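# Hook fallen bracket from tank onto free drip-rack peg

## Task

Using the hooked rod, retrieve the newly plated bracket lying on the bottom of the emptied tank, hang it through its hole on the unoccupied peg of the drip rack, then withdraw the rod from the hole. The robot must never touch any bracket, and the brackets already on pegs must stay on them.

## Robot and tools

Robot: two seven-joint xArm7 arms, left_arm and right_arm, each ending in a parallel two-finger gripper with a wrist camera. Calibrated bases in the scene frame: left_arm at (+0.020, +0.297, 0) m, right_arm at (+0.009, -0.366, 0) m, each turned slightly about z. Fixed cameras: cam_head_left, cam_head_right (a stereo pair on one bar), cam_high. Wrist cameras: cam_left_wrist, cam_right_wrist. A camera stand sits behind the arms.

Frames: the scene frame has its origin at table-top height midway between the nominal bases, +z up, +x out over the table, left_arm toward +y (arm names do not match image sides). Each arm's reported hand pose, velocities, Hand target and wrist-camera pose are in that arm's own base frame; fixed cameras and the table use the scene frame. Gripper axes: fingers point along +z, open and close along y. end_effector_position is the pinch point between closed pads, about 2 cm short of the fingertips; closing pushes the tips roughly 10 mm further along +z. Reported poses may be off by a few cm, more at long reach.

execute_actions(actions, cameras): actions is a list of actions; each action is a table of up to 15 rows, each row one 1/30 s step; a short table repeats its last row to step 15. Every row holds exactly 14 numbers in [-1, 1], both arms always: left_arm dx, dy, dz, rx, ry, rz, opening, then right_arm the same seven. The six pose numbers are an offset from that arm's Hand target as it was when the action began (every row measured from that same start, not from the previous row), along the arm's base axes, turning about the Hand target position. Scale: 1.0 = 0.6 m or 180 degrees; rx, ry, rz form a single rotation vector. Repeating an offset in a new action moves further. A translation longer than 1.0 may be shortened. Opening is absolute: +1 fully open (0.084 m), -1 closed. Six zeros means no new pose; still send the wanted opening, since 0 is a real half-open command. Images are returned only for an empty actions list or if cameras names them (["all"] for every camera).

move(target, speed, blend, opening_speed, blocking, cameras): straight-line paths for each gripper. target is one 14-number row (same layout and scale as above) or a list of up to 15 rows; every row is an offset from the Hand targets at the move's start, not from the previous row. speed: m/s, 0.002 to 1, default 0.25 (turns up to twice that in rad/s), one value or one per target. blend: corner rounding radius in m, default 0 = stop at each target. opening_speed: rate on the -1..+1 scale per second, at least 0.2. blocking=false returns after about 0.5 s while the move continues. Moves do not avoid obstacles or the other arm and last at most 10 s. The result adds a move: line: done, off_target, moving, held, fault, plus limits (paced = pose clipped, held = steps withheld by a check). Faster moves stray and hit harder.

wait(seconds): 0 to 3600, lets time pass with no new commands. stop(): brakes a running move. zoom_image(camera, region): region [x0, y0, x1, y1] pixels of the latest image of that camera, at most 504x504. clear_fault(arm): clears a reported torque fault on left_arm or right_arm. read_manual(section): licence texts only. finished_scene(scene): ends the scene (1 or 2) irreversibly; the goal must hold without the robot.

Results: per arm end_effector_position (m), end_effector_quat_wxyz, velocities (omitted while joints are still), Joint positions (last value = finger opening in m), grip_measured, joint torques (noisy, offset, nonzero at rest), Hand target (last commanded pose after clipping; next offsets count from it), Tool commands, motor temperatures, step readings of positions. A gripper often settles short of its Hand target; resend the gap as an offset. Empty-handed, grip_measured reads up to 0.024 below command. To grasp firmly, command about 0.03 below the opening at first contact; force is about 24 N per pad.

Control limits: commanded orientation is clipped to within 32 degrees of the current one per step; large turns can swing the elbow. A clearance check withholds commands that bring the arms too close.

Avoid: touching any bracket with the robot (only the rod may contact them), knocking hanging brackets off pegs, dropping the rod or anything off the table, letting parts fall far, hitting fixed or heavy things, arms pressing on each other or a gripper closing on the other's fingers. Contact torque at a joint limit (waist 42.7, shoulder 42.9, upper arm roll 27.3, elbow 27.3, forearm roll 27.3, wrist pitch 14.7, wrist roll 15.3 N m, held weight included) or a motor saturated for 1 s causes a TORQUE FAULT needing clear_fault. Motors at 65 °C give MOTOR HOT; at 80 °C the arm brakes for 30 to 60 s. To end a push, command back past the contact. Loose objects may be nudged occasionally. Thinking time lets the scene run on; smooth, low-effort, quick motion is preferred.

Each tool is called after ">>>" as name([rows], argument=value, ...), one row to a line, values as JSON.

## Session

>>> execute_actions(actions=[])

Scene clock: 0.00 s.
left_arm: end_effector_position=(+0.1900, -0.0135, +0.1089) grip_measured=+1.00 end_effector_quat_wxyz=(-0.049, +0.587, +0.808, +0.012) | right_arm: end_effector_position=(+0.2616, +0.1071, +0.1514) grip_measured=+0.99 end_effector_quat_wxyz=(-0.180, -0.574, +0.774, -0.198)
Joint positions: left_arm=[0.191 -0.94 -0.41 0.096 -0.288 1.083 -1.786 0.084] | right_arm=[-0.153 -0.347 0.81 0.613 -0.174 1.216 2.537 0.084]
Joint velocities: within noise
Joint torques (N m): no reading
Motor temperatures (°C): left_arm=[31 32 34 37 33 34 31] | right_arm=[34 34 32 34 36 40 37]
Hand target: left_arm +0.1900, -0.0135, +0.1089; -0.049, +0.587, +0.808, +0.012 | right_arm +0.2616, +0.1071, +0.1514; -0.180, -0.574, +0.774, -0.198
Tool commands: left_gripper/opening=+1.0 right_gripper/opening=+1.0

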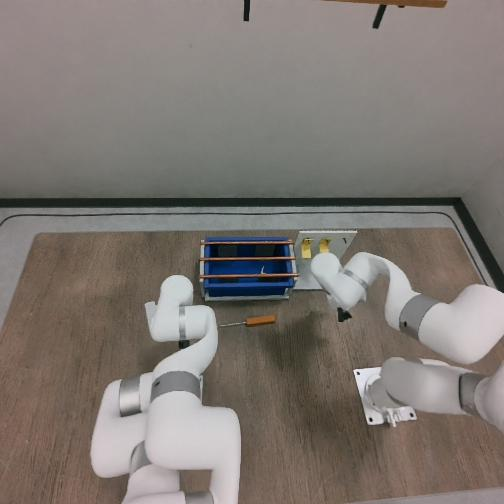

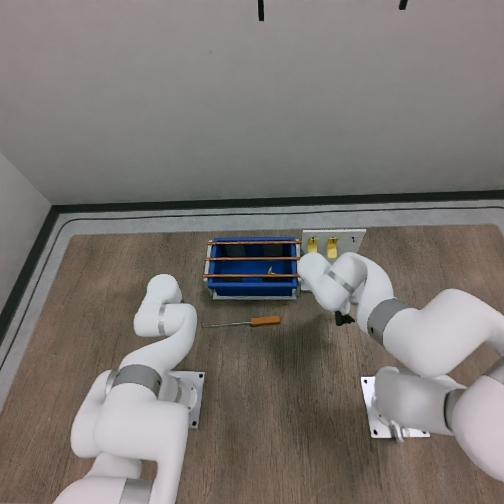

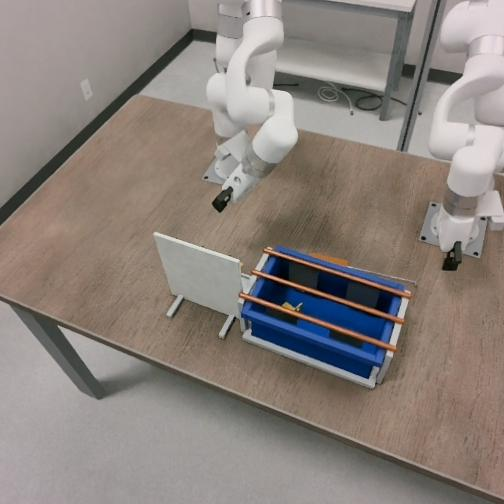

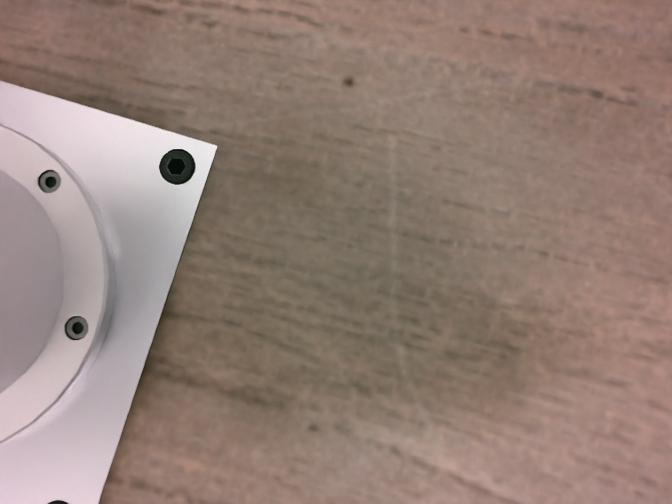

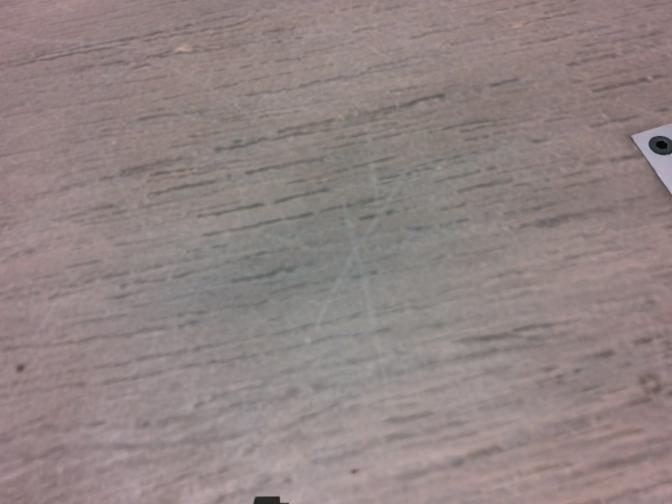

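>>> zoom_image(camera="cam_head_left", region=[190, 220, 370, 340])

>>> zoom_image(camera="cam_head_right", region=[190, 220, 370, 340])

>>> zoom_image(camera="cam_high", region=[140, 220, 420, 400])

Scaled by 2.800 from the camera's image (finer frame: 720x720).

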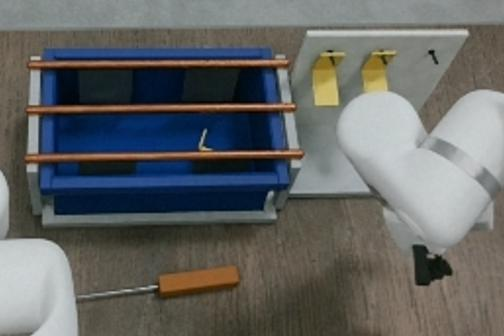

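Scaled by 2.800 from the camera's image (finer frame: 720x720).

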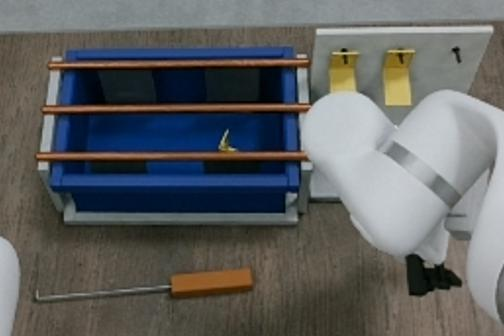

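Scaled by 1.800 from the camera's image (finer frame: 720x720).

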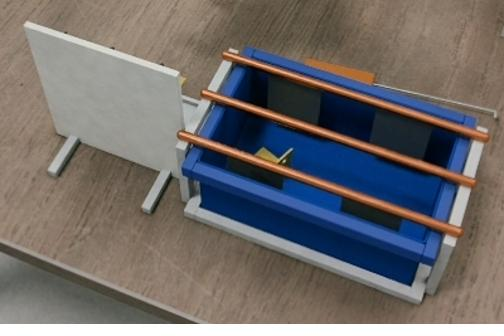

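>>> move(target=[0.167,-0.25,0.083,0,0,0,1,0.1,0.0,0.42,0.171,-0.016,0.003,1], cameras=["all"])

Scene clock: 16.77 s.
left_arm: end_effector_position=(+0.2902, -0.1635, +0.1587) grip_measured=+1.00 end_effector_quat_wxyz=(-0.049, +0.587, +0.808, +0.012) | right_arm: end_effector_position=(+0.3216, +0.1071, +0.4034) grip_measured=+0.99 end_effector_quat_wxyz=(-0.001, -0.600, +0.800, +0.000)
Joint positions: left_arm=[0.248 -0.418 -0.747 0.621 -0.274 1.047 -2.175 0.084] | right_arm=[-0.146 -0.46 0.33 1.212 0.144 1.65 2.019 0.084]
Joint torques (N m): left_arm=[6.51 -0.69 3.63 14.79 1.69 0.09 -2.01] | right_arm=[-6.44 -0.39 -6.46 20.09 2.74 -0.04 -1.09]
Hand target: left_arm +0.2902, -0.1635, +0.1587; -0.049, +0.587, +0.808, +0.012 | right_arm +0.3216, +0.1071, +0.4034; -0.001, -0.600, +0.800, +0.000
Off the commanded pose: left_arm 0.000 m, 0 deg | right_arm 0.000 m, 0 deg.
move: done
cam_left_wrist: T_world_to_cam=[[0.95729, 0.28853, -0.01843, -0.19395], [0.28429, -0.951, -0.12159, -0.14641], [-0.05261, 0.11116, -0.99241, 0.32436]] pos_world=[0.24435, -0.11933, 0.30052]
cam_right_wrist: T_world_to_cam=[[-0.95409, 0.29948, 0.0042, 0.30868], [0.2995, 0.95409, 0.00336, -0.13482], [-0.003, 0.00446, -0.99999, 0.53393]] pos_world=[0.33649, 0.03381, 0.53308]

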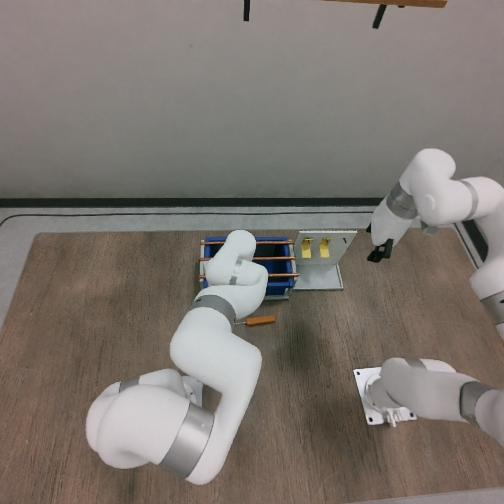

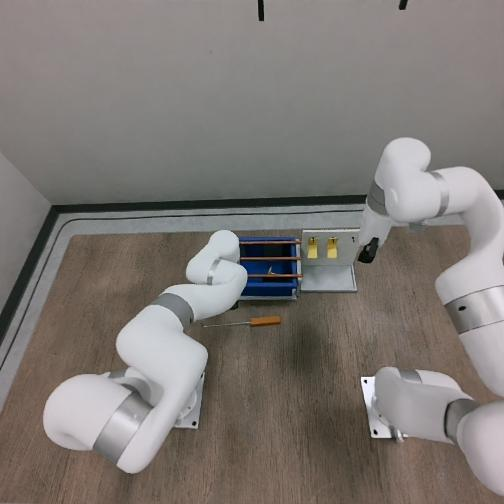

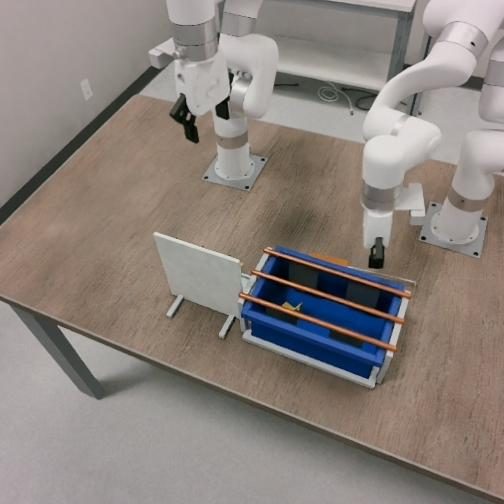

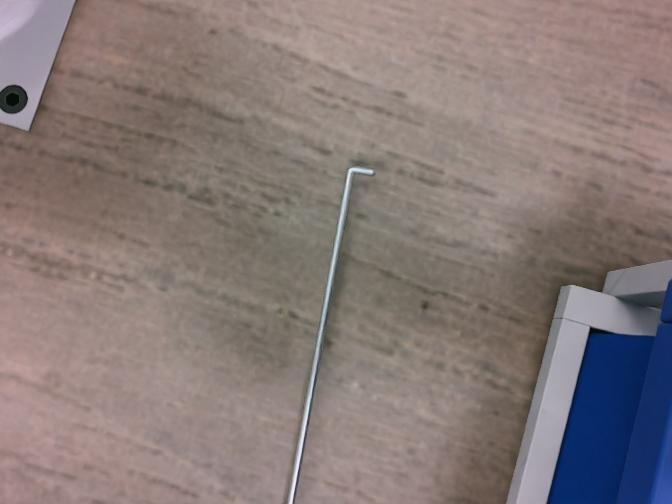

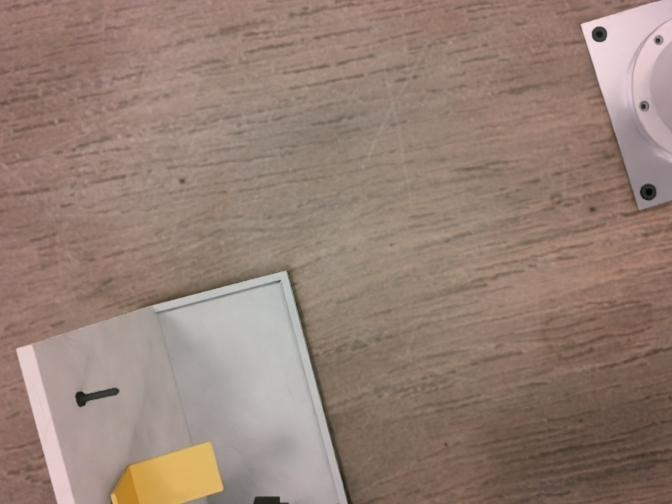

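>>> move([
  [-0.167,0.25,-0.03,0,0,0,1,0.0,0.0,0,0,0,0,1],
  [-0.167,0.25,-0.03,0,0,0,1,0.17,0.40,-0.08,0,0,0,1],
], blend=0.02, cameras=["all"])

>>> zoom_image(camera="cam_right_wrist", region=[100, 50, 600, 500])

>>> zoom_image(camera="cam_high", region=[230, 230, 420, 390])

Scene clock: 22.00 s.
left_arm: end_effector_position=(+0.1900, -0.0135, +0.1407) grip_measured=+1.00 end_effector_quat_wxyz=(-0.049, +0.587, +0.808, +0.012) | right_arm: end_effector_position=(+0.4236, +0.3471, +0.3555) grip_measured=+0.99 end_effector_quat_wxyz=(-0.001, -0.600, +0.800, +0.000)
Joint positions: left_arm=[0.206 -1.005 -0.372 0.164 -0.25 1.213 -1.778 0.084] | right_arm=[0.126 0.334 0.728 1.825 -0.22 1.573 2.681 0.084]
Joint torques (N m): left_arm=[6.43 -5.27 6.86 11.21 1.58 0.06 1.73] | right_arm=[6.78 -14.52 1.92 20.01 -2.01 -0.01 1.27]
Hand target: left_arm +0.1900, -0.0135, +0.1407; -0.049, +0.587, +0.808, +0.012 | right_arm +0.4236, +0.3471, +0.3554; -0.001, -0.600, +0.800, +0.000
Off the commanded pose: left_arm 0.000 m, 0 deg | right_arm 0.000 m, 0 deg.
move: done
cam_left_wrist: T_world_to_cam=[[0.95729, 0.28853, -0.01843, -0.14164], [0.28429, -0.951, -0.12159, 0.02254], [-0.05261, 0.11116, -0.99241, 0.28455]] pos_world=[0.14415, 0.03067, 0.28252]
cam_right_wrist: T_world_to_cam=[[-0.95409, 0.29948, 0.00411, 0.3344], [0.2995, 0.95409, 0.00339, -0.39411], [-0.0029, 0.00446, -0.99999, 0.48512]] pos_world=[0.43849, 0.27371, 0.48508]

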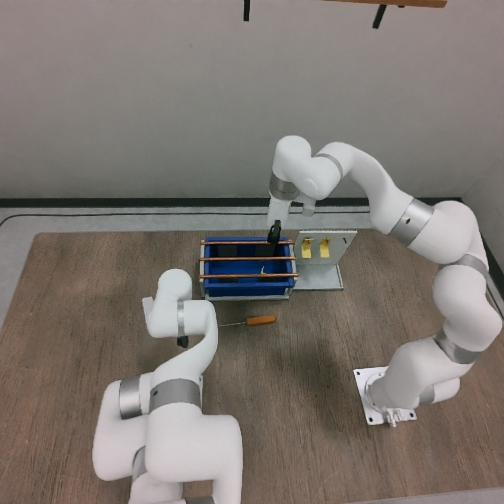

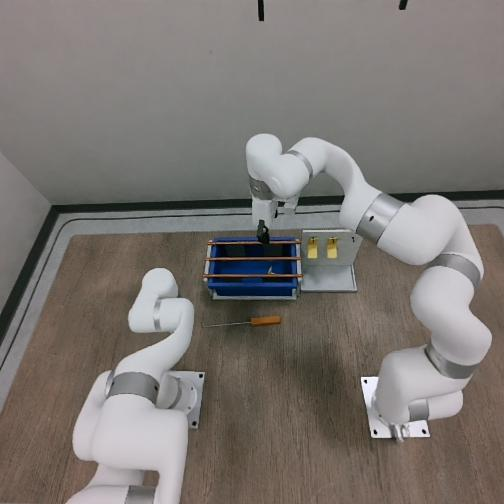

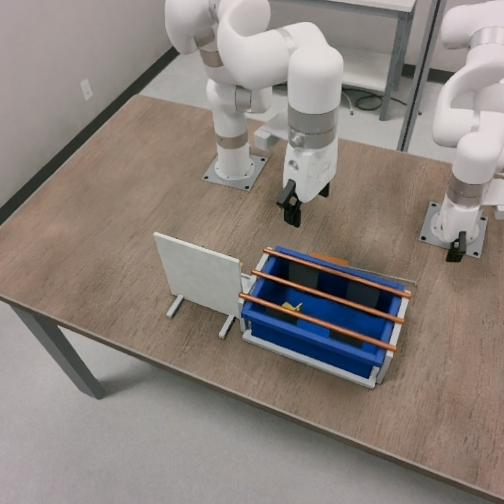

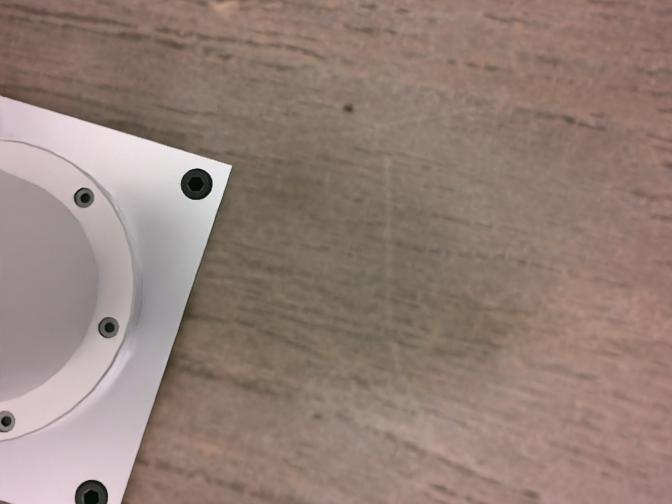

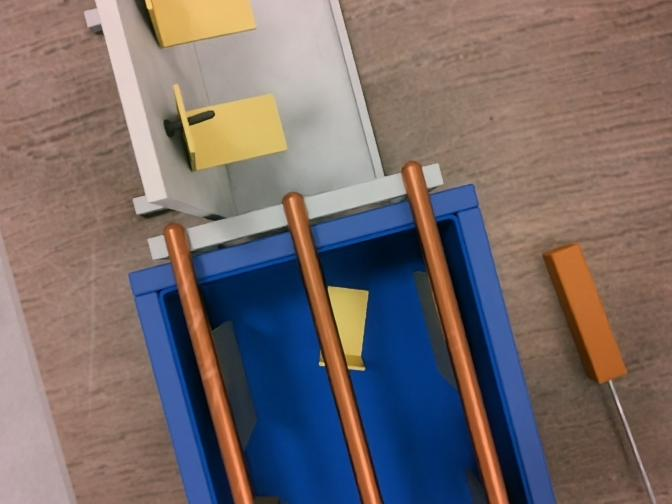

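Scaled by 1.008 from the camera's image (finer frame: 960x720).

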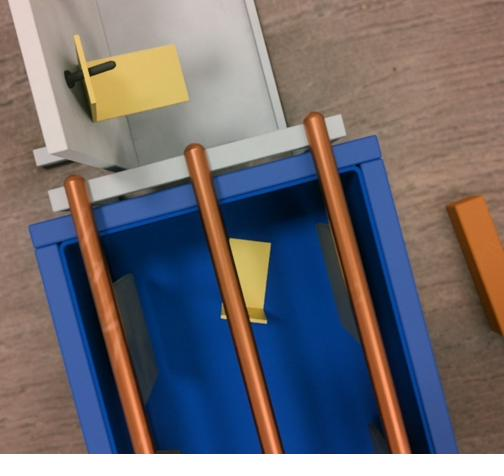

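Scaled by 2.653 from the camera's image (finer frame: 720x720).

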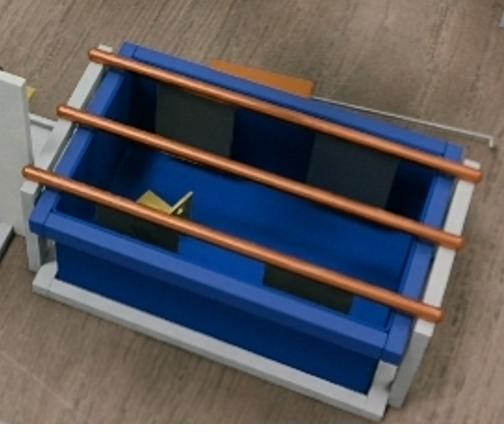

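>>> move(target=[0.116,-0.468,0.06,0.026,-0.039,0.932,0.2,-0.05,-0.4,0,0,0,0,1], cameras=["all"])

Scene clock: 43.57 s.
left_arm: end_effector_position=(+0.2596, -0.2943, +0.1767) grip_measured=+0.19 end_effector_quat_wxyz=(+0.000, +0.743, -0.669, +0.000) | right_arm: end_effector_position=(+0.3936, +0.1071, +0.3554) grip_measured=+0.99 end_effector_quat_wxyz=(-0.001, -0.600, +0.800, +0.000)
Joint positions: left_arm=[0.736 -1.128 -1.23 0.841 -1.022 1.51 -4.861 0.052] | right_arm=[-0.24 -0.26 0.431 1.239 0.107 1.478 2.023 0.084]
Joint torques (N m): left_arm=[6.58 7.14 17.74 9.45 -1.11 -0.07 -1.78] | right_arm=[-6.46 -17.33 -5.75 16.12 2.71 -0.31 -1.2]
Hand target: left_arm +0.2596, -0.2943, +0.1767; +0.000, +0.743, -0.669, +0.000 | right_arm +0.3936, +0.1071, +0.3554; -0.001, -0.600, +0.800, +0.000
Off the commanded pose: left_arm 0.000 m, 0 deg | right_arm 0.000 m, 0 deg.
move: done
cam_left_wrist: T_world_to_cam=[[-0.99638, -0.0825, 0.02048, 0.26453], [-0.08309, 0.99609, -0.02986, 0.3923], [-0.01794, -0.03145, -0.99934, 0.30538]] pos_world=[0.30165, -0.35934, 0.31147]
cam_right_wrist: T_world_to_cam=[[-0.95409, 0.29948, 0.0042, 0.37757], [0.2995, 0.95409, 0.00336, -0.15623], [-0.003, 0.00446, -0.99999, 0.48615]] pos_world=[0.40849, 0.03381, 0.48508]

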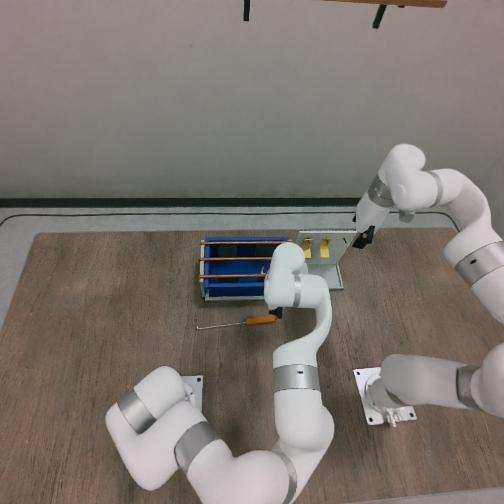

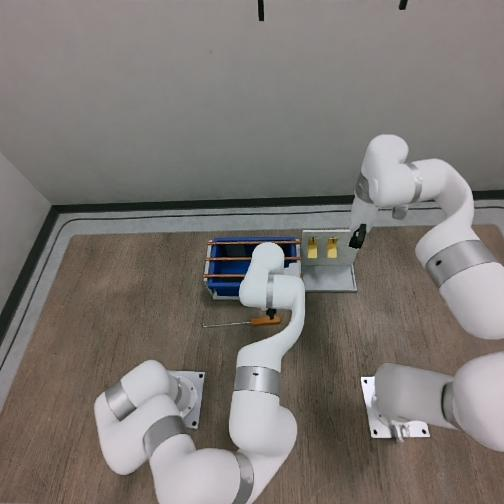

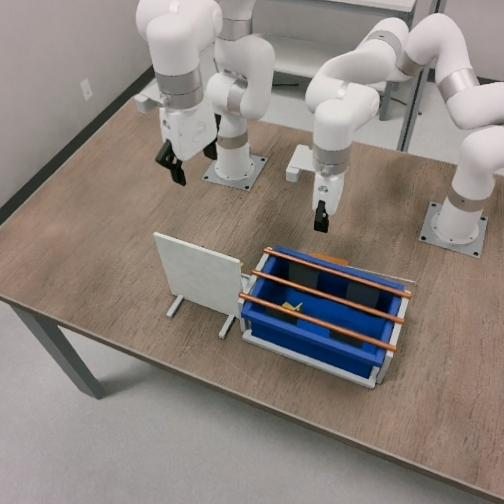

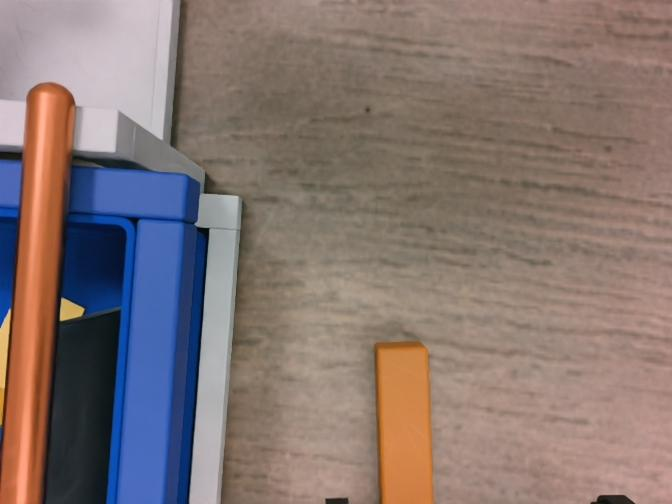

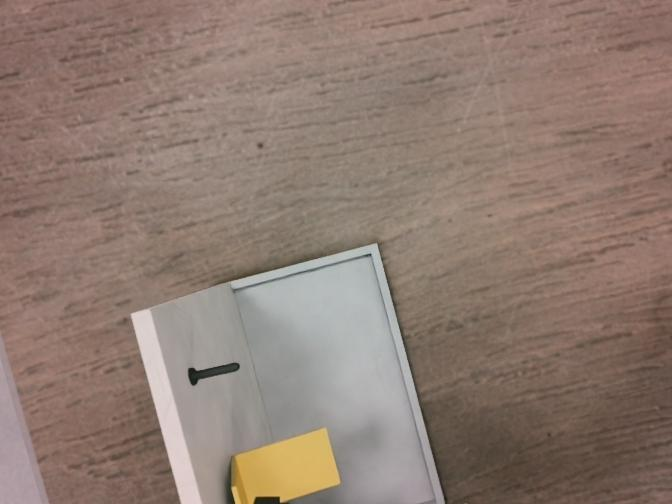

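>>> move(target=[0.0015,0.005,-0.245,0,0,0,0.2,0,0,0,0,0,0,1], speed=0.12, cameras=["cam_high","cam_left_wrist"])

>>> zoom_image(camera="cam_high", region=[270, 180, 390, 280])

Scene clock: 49.90 s.
left_arm: end_effector_position=(+0.2605, -0.2913, +0.0297) grip_measured=+0.19 end_effector_quat_wxyz=(+0.000, +0.743, -0.669, +0.000) | right_arm: end_effector_position=(+0.3936, +0.1071, +0.3554) grip_measured=+0.99 end_effector_quat_wxyz=(-0.001, -0.600, +0.800, +0.000)
Joint positions: left_arm=[0.815 -1.203 -1.626 0.722 -1.361 1.262 -4.766 0.052] | right_arm=[-0.24 -0.26 0.431 1.239 0.107 1.478 2.023 0.084]
Joint torques (N m): left_arm=[6.56 9.32 18.15 5.87 -1.35 -2.28 1.76] | right_arm=[-6.41 -17.49 -5.73 16.12 2.59 -1.53 -1.11]
Hand target: left_arm +0.2605, -0.2913, +0.0297; +0.000, +0.743, -0.669, +0.000 | right_arm +0.3936, +0.1071, +0.3554; -0.001, -0.600, +0.800, +0.000
Off the commanded pose: left_arm 0.000 m, 0 deg | right_arm 0.000 m, 0 deg.
move: done
cam_left_wrist: T_world_to_cam=[[-0.99638, -0.0825, 0.02049, 0.26868], [-0.08309, 0.99609, -0.02996, 0.38502], [-0.01794, -0.03155, -0.99934, 0.15865]] pos_world=[0.30255, -0.35634, 0.16457]

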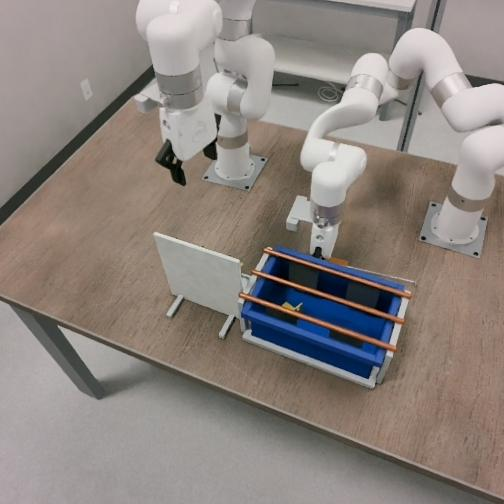

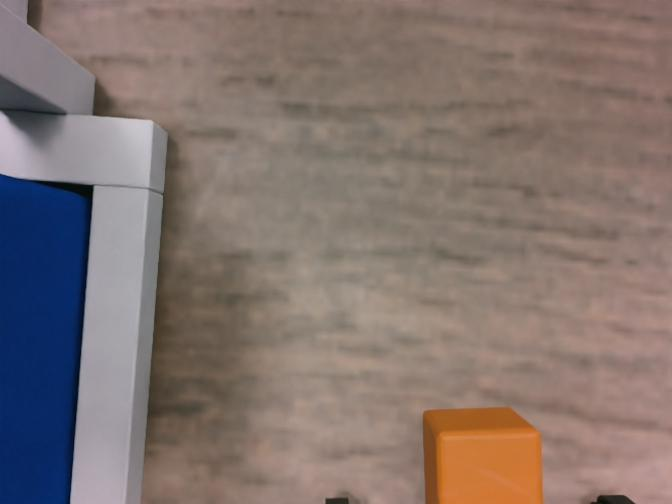

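Scaled by 4.200 from the camera's image (finer frame: 720x720).

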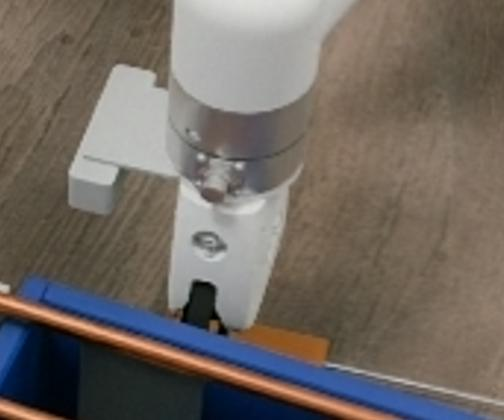

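>>> move(target=[0,0,-0.003,0,0,0,-0.75,0,0,0,0,0,0,1], opening_speed=1)

>>> move(target=[0,0,0.2,0,0,0,-0.75,0,0,0,0,0,0,1], speed=0.12, cameras=["cam_high","cam_left_wrist"])

Scene clock: 53.77 s.
left_arm: end_effector_position=(+0.2605, -0.2913, +0.0279) grip_measured=-0.50 end_effector_quat_wxyz=(+0.000, +0.743, -0.669, +0.000) | right_arm: end_effector_position=(+0.3936, +0.1071, +0.3554) grip_measured=+0.99 end_effector_quat_wxyz=(-0.001, -0.600, +0.800, +0.000)
Joint positions: left_arm=[0.817 -1.205 -1.631 0.722 -1.366 1.26 -4.765 0.022] | right_arm=[-0.24 -0.26 0.431 1.239 0.107 1.478 2.023 0.084]
Joint torques (N m): left_arm=[5.13 11.11 18.53 4.51 -0.91 -0.88 0.99] | right_arm=[-6.46 -17.46 -5.66 16.16 2.52 -1.53 -1.16]
Hand target: left_arm +0.2605, -0.2913, +0.0279; +0.000, +0.743, -0.669, +0.000 | right_arm +0.3936, +0.1071, +0.3554; -0.001, -0.600, +0.800, +0.000
Off the commanded pose: left_arm 0.000 m, 0 deg | right_arm 0.000 m, 0 deg.
move: done

Scene clock: 55.17 s.
left_arm: end_effector_position=(+0.2605, -0.2913, +0.1478) grip_measured=-0.50 end_effector_quat_wxyz=(+0.000, +0.743, -0.669, +0.000) | right_arm: end_effector_position=(+0.3936, +0.1071, +0.3554) grip_measured=+0.99 end_effector_quat_wxyz=(-0.001, -0.600, +0.800, +0.000)
Joint positions: left_arm=[0.74 -1.141 -1.295 0.795 -1.078 1.455 -4.84 0.022] | right_arm=[-0.24 -0.26 0.431 1.239 0.107 1.478 2.023 0.084]
Joint torques (N m): left_arm=[-5.86 20.74 23.05 9.06 1.38 -0.09 -1.99] | right_arm=[-6.41 -17.41 -5.67 16.21 2.5 -1.55 -1.15]
Hand target: left_arm +0.2605, -0.2913, +0.1479; +0.000, +0.743, -0.669, +0.000 | right_arm +0.3936, +0.1071, +0.3554; -0.001, -0.600, +0.800, +0.000
Off the commanded pose: left_arm 0.000 m, 0 deg | right_arm 0.000 m, 0 deg.
move: done
cam_left_wrist: T_world_to_cam=[[-0.99638, -0.0825, 0.02058, 0.26623], [-0.08309, 0.99609, -0.02985, 0.38853], [-0.01804, -0.03145, -0.99934, 0.27674]] pos_world=[0.30255, -0.35634, 0.28267]

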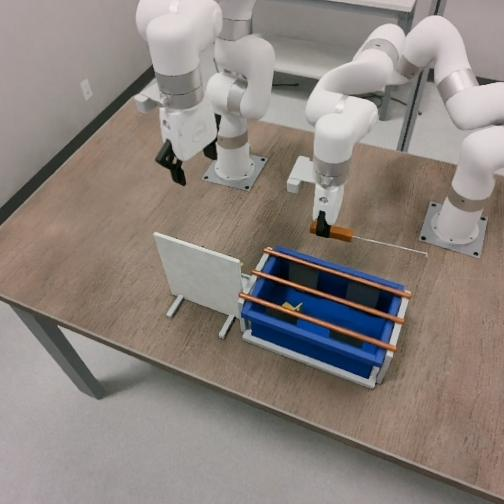

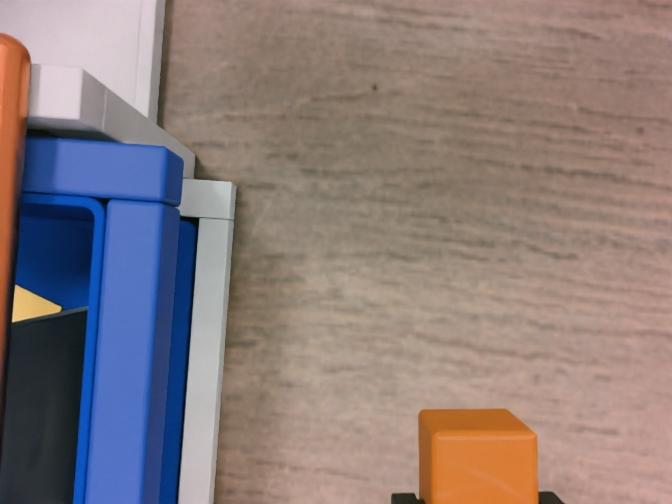

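>>> move([
  [0.0,0.067,0.453,0,0,0,-0.75,0,0,0,0,0,0,1],
  [0.067,0.067,0.453,-0.414,-0.317,0.272,-0.75,0.102,0.047,-0.2,0.033,0.236,-0.882,1],
], cameras=["all"])

>>> zoom_image(camera="cam_right_wrist", region=[200, 100, 500, 400])

Scene clock: 75.87 s.
left_arm: end_effector_position=(+0.3007, -0.2511, +0.4197) grip_measured=-0.50 end_effector_quat_wxyz=(+0.129, +0.695, -0.129, +0.696) | right_arm: end_effector_position=(+0.4548, +0.1353, +0.2354) grip_measured=+0.99 end_effector_quat_wxyz=(-0.184, +0.684, +0.682, +0.183)
Joint positions: left_arm=[0.405 -2.056 -1.14 0.289 -2.031 0.724 -5.695 0.022] | right_arm=[-0.363 -0.028 0.421 1.036 0.605 1.11 4.486 0.084]
Joint torques (N m): left_arm=[-5.58 -3.38 10.83 3.51 -1.33 -2.36 -1.91] | right_arm=[6.8 -21.96 2.5 16.04 3.17 -2.28 1.33]
Hand target: left_arm +0.3007, -0.2511, +0.4197; +0.129, +0.695, -0.129, +0.696 | right_arm +0.4548, +0.1353, +0.2354; -0.184, +0.684, +0.682, +0.183
Off the commanded pose: left_arm 0.000 m, 0 deg | right_arm 0.000 m, 0 deg.
joint sent to its limit (left arm) — joint 2 (shoulder), lower limit. The joint targets still meet the commanded pose.
move: done
cam_left_wrist: T_world_to_cam=[[-0.37873, -0.92526, -0.02154, -0.0757], [0.0362, 0.00844, -0.99931, 0.48292], [0.9248, -0.37925, 0.03029, -0.25256]] pos_world=[0.18741, -0.1699, 0.48861]
cam_right_wrist: T_world_to_cam=[[0.99972, -0.02199, -0.00873, -0.41408], [-0.02342, -0.86787, -0.49624, 0.30996], [0.00334, 0.4963, -0.86814, 0.26576]] pos_world=[0.42033, 0.128, 0.38092]

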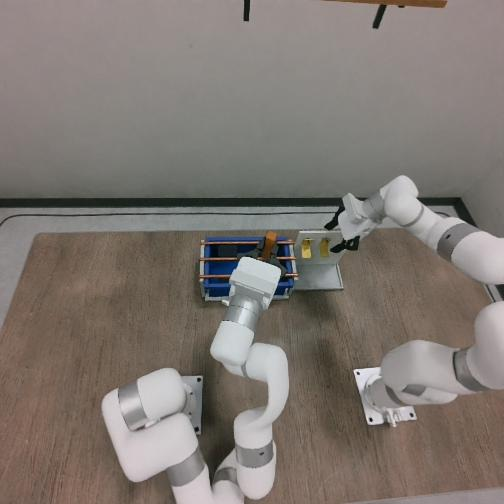

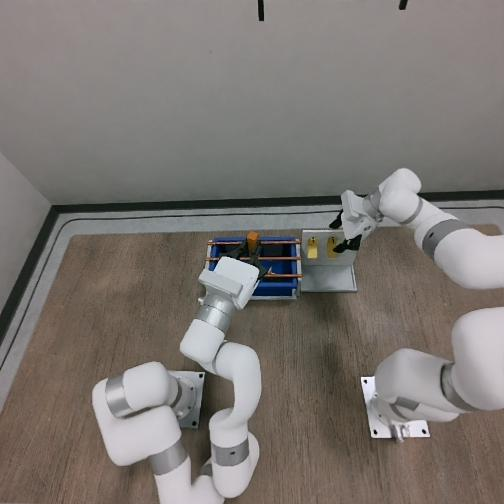

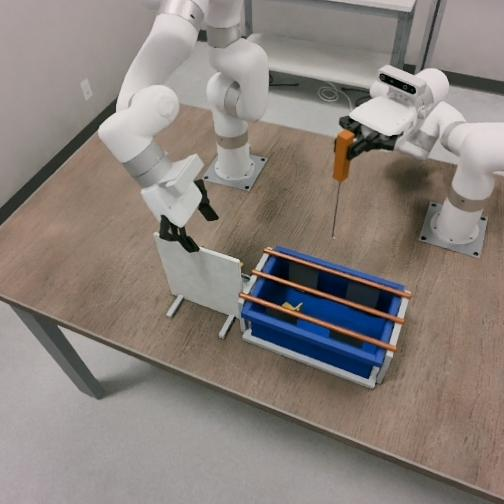

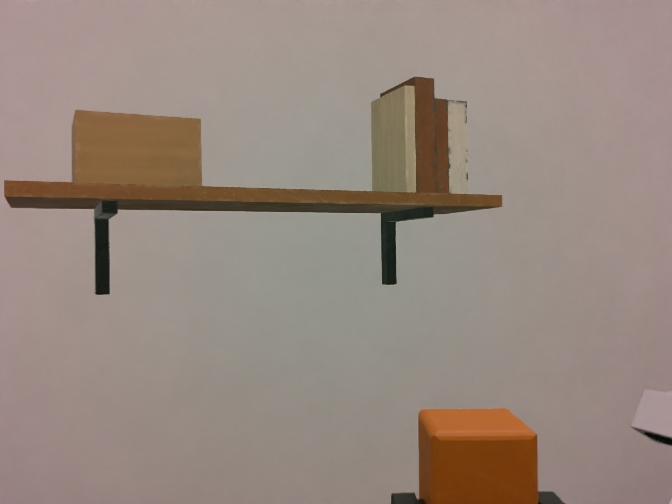

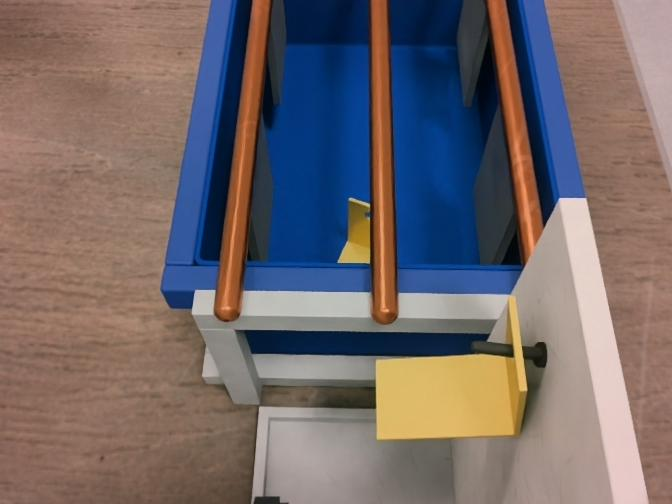

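Scaled by 1.680 from the camera's image (finer frame: 960x720).

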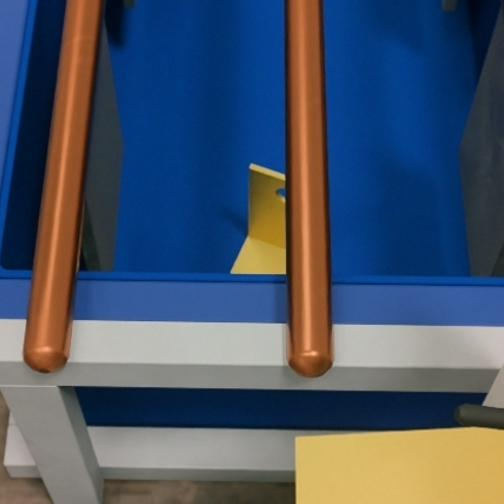

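>>> move(target=[0,0,0,0,0,0,-0.75,-0.09,0,0,0,0,0,1], cameras=["cam_right_wrist"])

>>> zoom_image(camera="cam_right_wrist", region=[300, 120, 500, 300])

Scene clock: 79.30 s.
left_arm: end_effector_position=(+0.3007, -0.2511, +0.4197) grip_measured=-0.50 end_effector_quat_wxyz=(+0.129, +0.695, -0.129, +0.696) | right_arm: end_effector_position=(+0.4582, +0.1302, +0.2386) grip_measured=+0.99 end_effector_quat_wxyz=(-0.160, +0.690, +0.678, +0.197)
Joint positions: left_arm=[0.405 -2.056 -1.14 0.289 -2.031 0.724 -5.695 0.022] | right_arm=[-0.363 -0.066 0.418 1.001 0.621 1.06 4.474 0.084]
Joint torques (N m): left_arm=[-5.5 -4.86 10.91 3.39 -1.31 -2.31 -1.93] | right_arm=[0.8 -9.4 0.91 16.23 0.31 -2.26 0.3]
Hand target: left_arm +0.3007, -0.2511, +0.4197; +0.129, +0.695, -0.129, +0.696 | right_arm +0.4582, +0.1302, +0.2386; -0.160, +0.690, +0.678, +0.197 (not the last commanded pose)
Tool commands: left_gripper/opening=-0.75 right_gripper/opening=+1.0
Off the commanded pose: left_arm 0.000 m, 0 deg | right_arm 0.058 m, 3 deg.
TORQUE FAULT: the external load on joint 6 (wrist pitch) of the right arm reached its load limit, and that arm stopped. The contact can be on any part of that arm beyond that joint, not only on its tool. A torque fault puts only its own arm into a fault stop. That arm's remaining commands of this call were not run. The hold on joint 6 (wrist pitch) of that arm was moved back by the arm itself, up to 3 degrees, as the stop began. That arm is still stopped at the end of this call. While its stop runs, that arm, its gripper or tool too, takes no new command.
CLEAR FAULT: the right arm stays stopped (state 4) until you call clear_fault(arm="right_arm").
End effector pose when the fault began: right_arm: position (+0.4456, +0.1353, +0.2356), quat_wxyz (-0.183, +0.684, +0.682, +0.183)
Joint positions when the fault began: right_arm=[-0.363 -0.063 0.419 1.001 0.62 1.112 4.475 0.084]
joint at its limit (left arm) — joint 2 (shoulder), lower limit.
move: fault (right_arm)
cam_right_wrist: T_world_to_cam=[[0.99803, -0.04857, 0.03978, -0.42481], [-0.02316, -0.87381, -0.48573, 0.3054], [0.05835, 0.48385, -0.87321, 0.24859]] pos_world=[0.41654, 0.12595, 0.38231]

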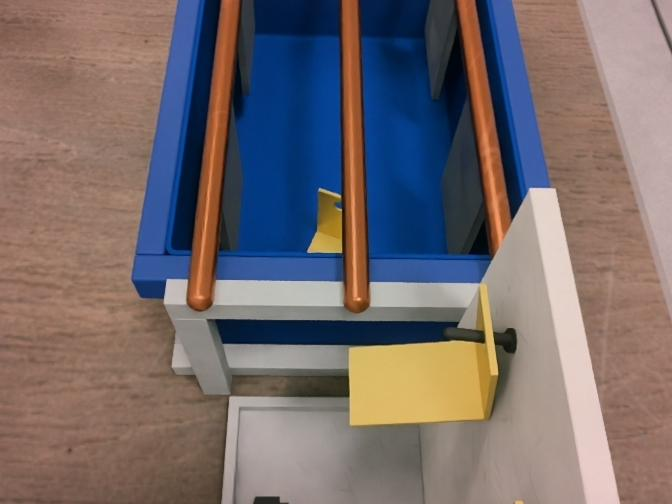

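Scaled by 2.520 from the camera's image (finer frame: 960x720).

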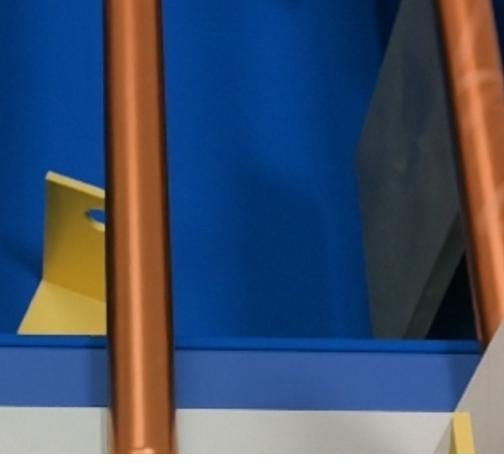

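>>> clear_fault(arm="right_arm", cameras=["cam_head_left","cam_head_right","cam_high","cam_right_wrist"])

>>> zoom_image(camera="cam_head_right", region=[280, 180, 400, 310])

>>> zoom_image(camera="cam_high", region=[110, 160, 280, 340])

Scene clock: 85.13 s.
left_arm: end_effector_position=(+0.3007, -0.2511, +0.4197) grip_measured=-0.50 end_effector_quat_wxyz=(+0.129, +0.695, -0.129, +0.696) | right_arm: end_effector_position=(+0.4582, +0.1302, +0.2386) grip_measured=+0.99 end_effector_quat_wxyz=(-0.160, +0.690, +0.678, +0.197)
Joint positions: left_arm=[0.405 -2.056 -1.14 0.289 -2.031 0.724 -5.695 0.022] | right_arm=[-0.363 -0.066 0.418 1.001 0.621 1.06 4.474 0.084]
Joint torques (N m): left_arm=[-5.71 -4.65 10.86 3.25 -1.08 -2.34 -1.94] | right_arm=[0.93 -9.36 0.92 16.12 0.34 -2.3 0.27]
Hand target: left_arm +0.3007, -0.2511, +0.4197; +0.129, +0.695, -0.129, +0.696 | right_arm +0.4582, +0.1302, +0.2386; -0.160, +0.690, +0.678, +0.197 (not the last commanded pose)
Tool commands: left_gripper/opening=-0.75 right_gripper/opening=+1.0
Off the commanded pose: left_arm 0.000 m, 0 deg | right_arm 0.058 m, 3 deg.
TORQUE FAULT, CONTINUED: the right arm's stop, for the torque fault of joint 6 (wrist pitch) that an earlier result reported, is over. The call counts as one of the actions that you can send in this scene. The hold on joint 6 (wrist pitch) of that arm was moved back by the arm itself, up to 3 degrees, as the stop began. That arm's target is now where it stood when the stop ended, not its last command. That arm's gripper keeps its grip as last carried out, and that arm accepts commands again: back off and push less far.
CLEAR FAULT: your call cleared the right arm's torque fault. If a joint's load stays at its limit, that arm stops again at once.
cam_right_wrist: T_world_to_cam=[[0.99803, -0.04857, 0.03978, -0.42481], [-0.02316, -0.87381, -0.48573, 0.3054], [0.05835, 0.48385, -0.87321, 0.24859]] pos_world=[0.41654, 0.12595, 0.38231]

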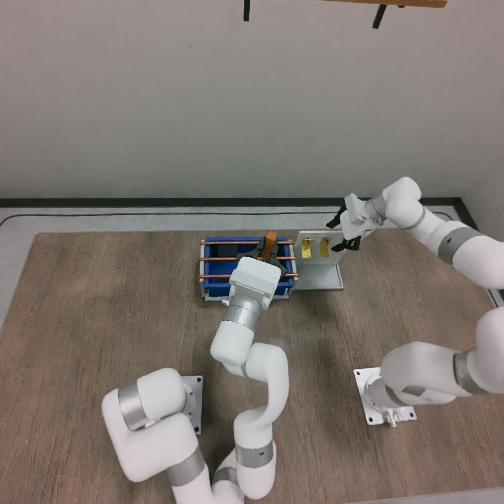

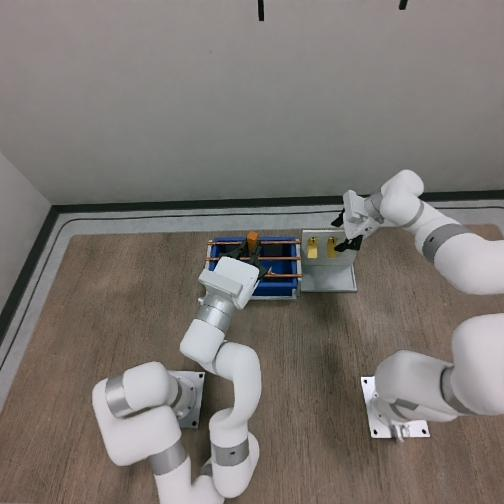

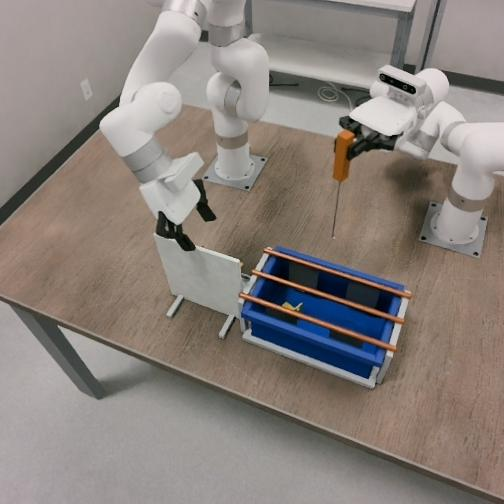

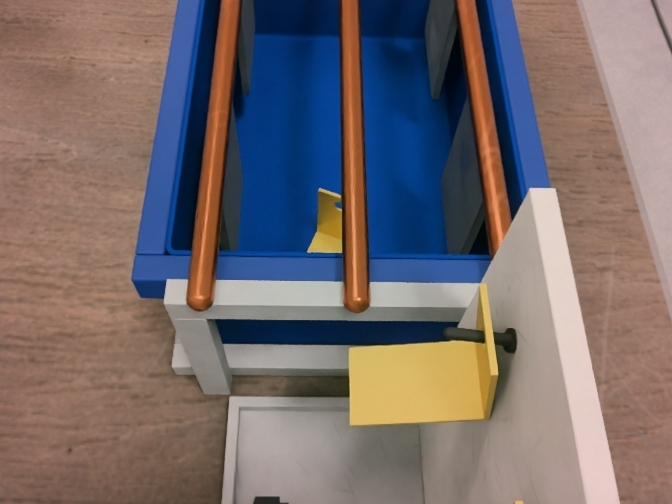

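Scaled by 3.877 from the camera's image (finer frame: 720x720).

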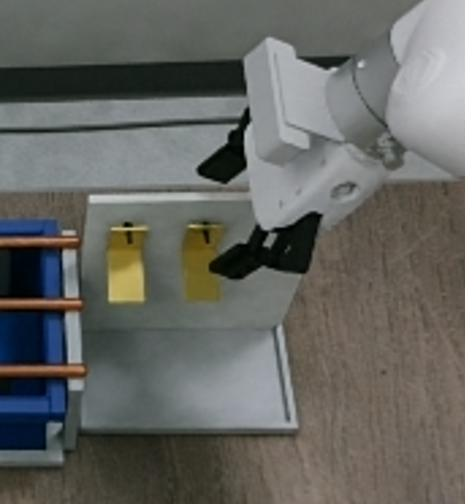

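Scaled by 2.800 from the camera's image (finer frame: 720x720).

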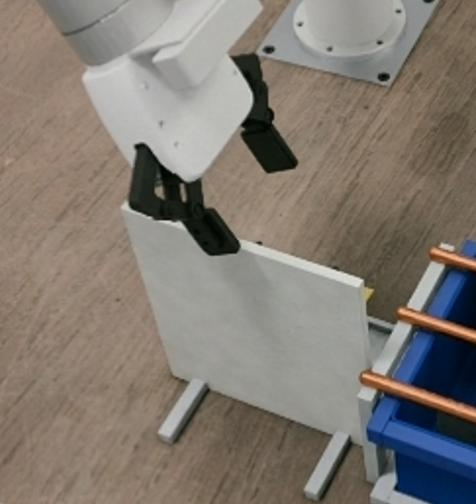

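>>> move([
  [0,0,0,0,0,0,-0.75,0,-0.02,0.16,0,0,0,1],
  [0,0,0,0,0,0,-0.75,-0.09,-0.02,0.09,0,0,0,1],
  [0,0,0,0,0,0,-0.75,-0.09,-0.02,0.06,0,0,0,-1],
], cameras=["cam_right_wrist","cam_high"])

>>> zoom_image(camera="cam_right_wrist", region=[300, 120, 500, 300])

Scene clock: 90.50 s.
left_arm: end_effector_position=(+0.3007, -0.2511, +0.4197) grip_measured=-0.50 end_effector_quat_wxyz=(+0.129, +0.695, -0.129, +0.696) | right_arm: end_effector_position=(+0.4042, +0.1182, +0.2746) grip_measured=-1.00 end_effector_quat_wxyz=(-0.160, +0.690, +0.678, +0.197)
Joint positions: left_arm=[0.405 -2.056 -1.14 0.289 -2.031 0.724 -5.695 0.022] | right_arm=[-0.382 -0.293 0.367 0.896 0.665 1.208 4.447 0]
Joint torques (N m): left_arm=[-5.62 -4.16 10.84 3.21 -1.15 -2.34 -1.97] | right_arm=[6.45 -4.25 -0.22 16.39 3.16 -2.01 -1.12]
Hand target: left_arm +0.3007, -0.2511, +0.4197; +0.129, +0.695, -0.129, +0.696 | right_arm +0.4042, +0.1182, +0.2746; -0.160, +0.690, +0.678, +0.197
Off the commanded pose: left_arm 0.000 m, 0 deg | right_arm 0.000 m, 0 deg.
joint at its limit (left arm) — joint 2 (shoulder), lower limit.
move: done
cam_right_wrist: T_world_to_cam=[[0.99803, -0.04857, 0.03978, -0.37294], [-0.02316, -0.87381, -0.48573, 0.31116], [0.05835, 0.48385, -0.87321, 0.28898]] pos_world=[0.36254, 0.11395, 0.41831]
Images, in order (width x height): cam_high 504x504, cam_right_wrist 672x504.

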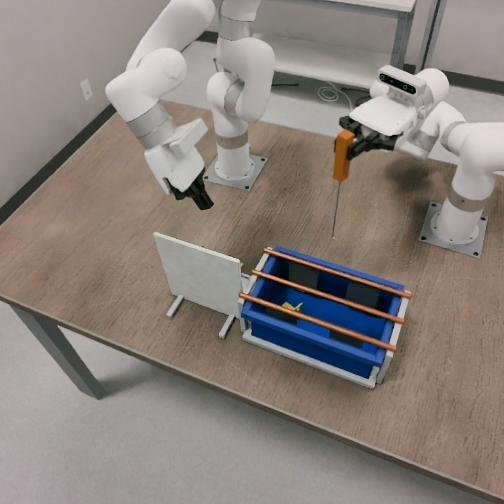

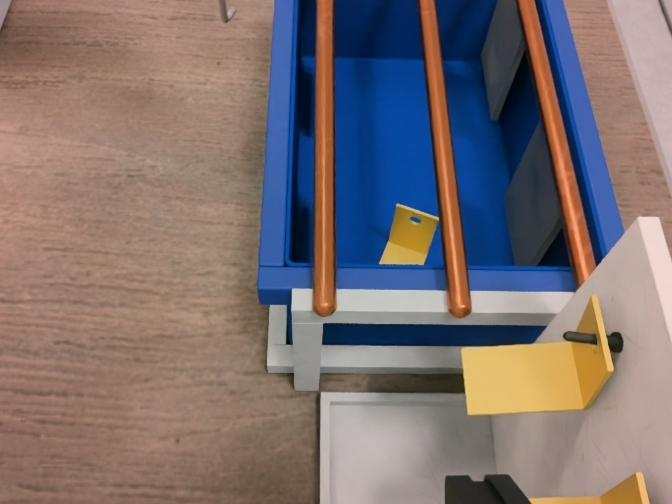

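Scaled by 2.520 from the camera's image (finer frame: 960x720).

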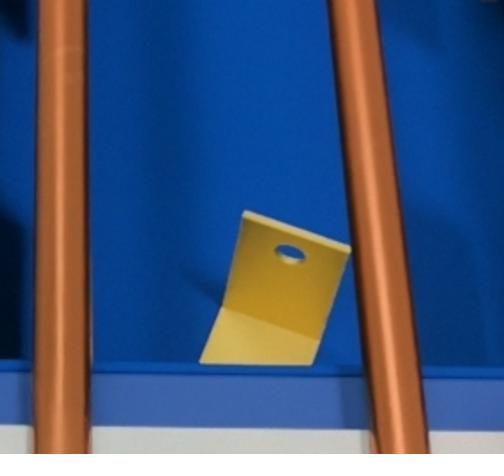

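>>> zoom_image(camera="cam_right_wrist", region=[180, 0, 300, 90])

>>> zoom_image(camera="cam_high", region=[290, 90, 400, 260])

Scaled by 4.200 from the camera's image (finer frame: 960x720).

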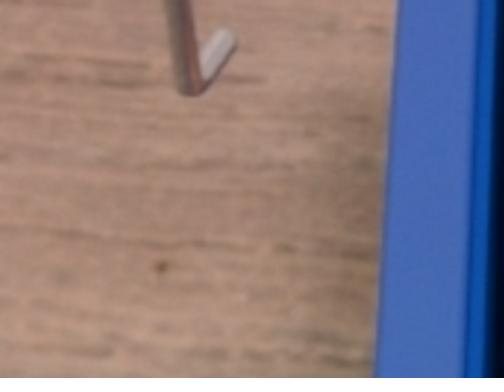

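Scaled by 2.965 from the camera's image (finer frame: 720x720).

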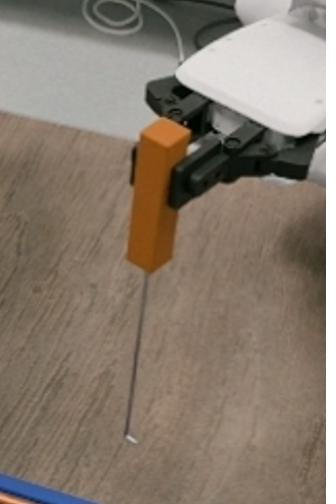

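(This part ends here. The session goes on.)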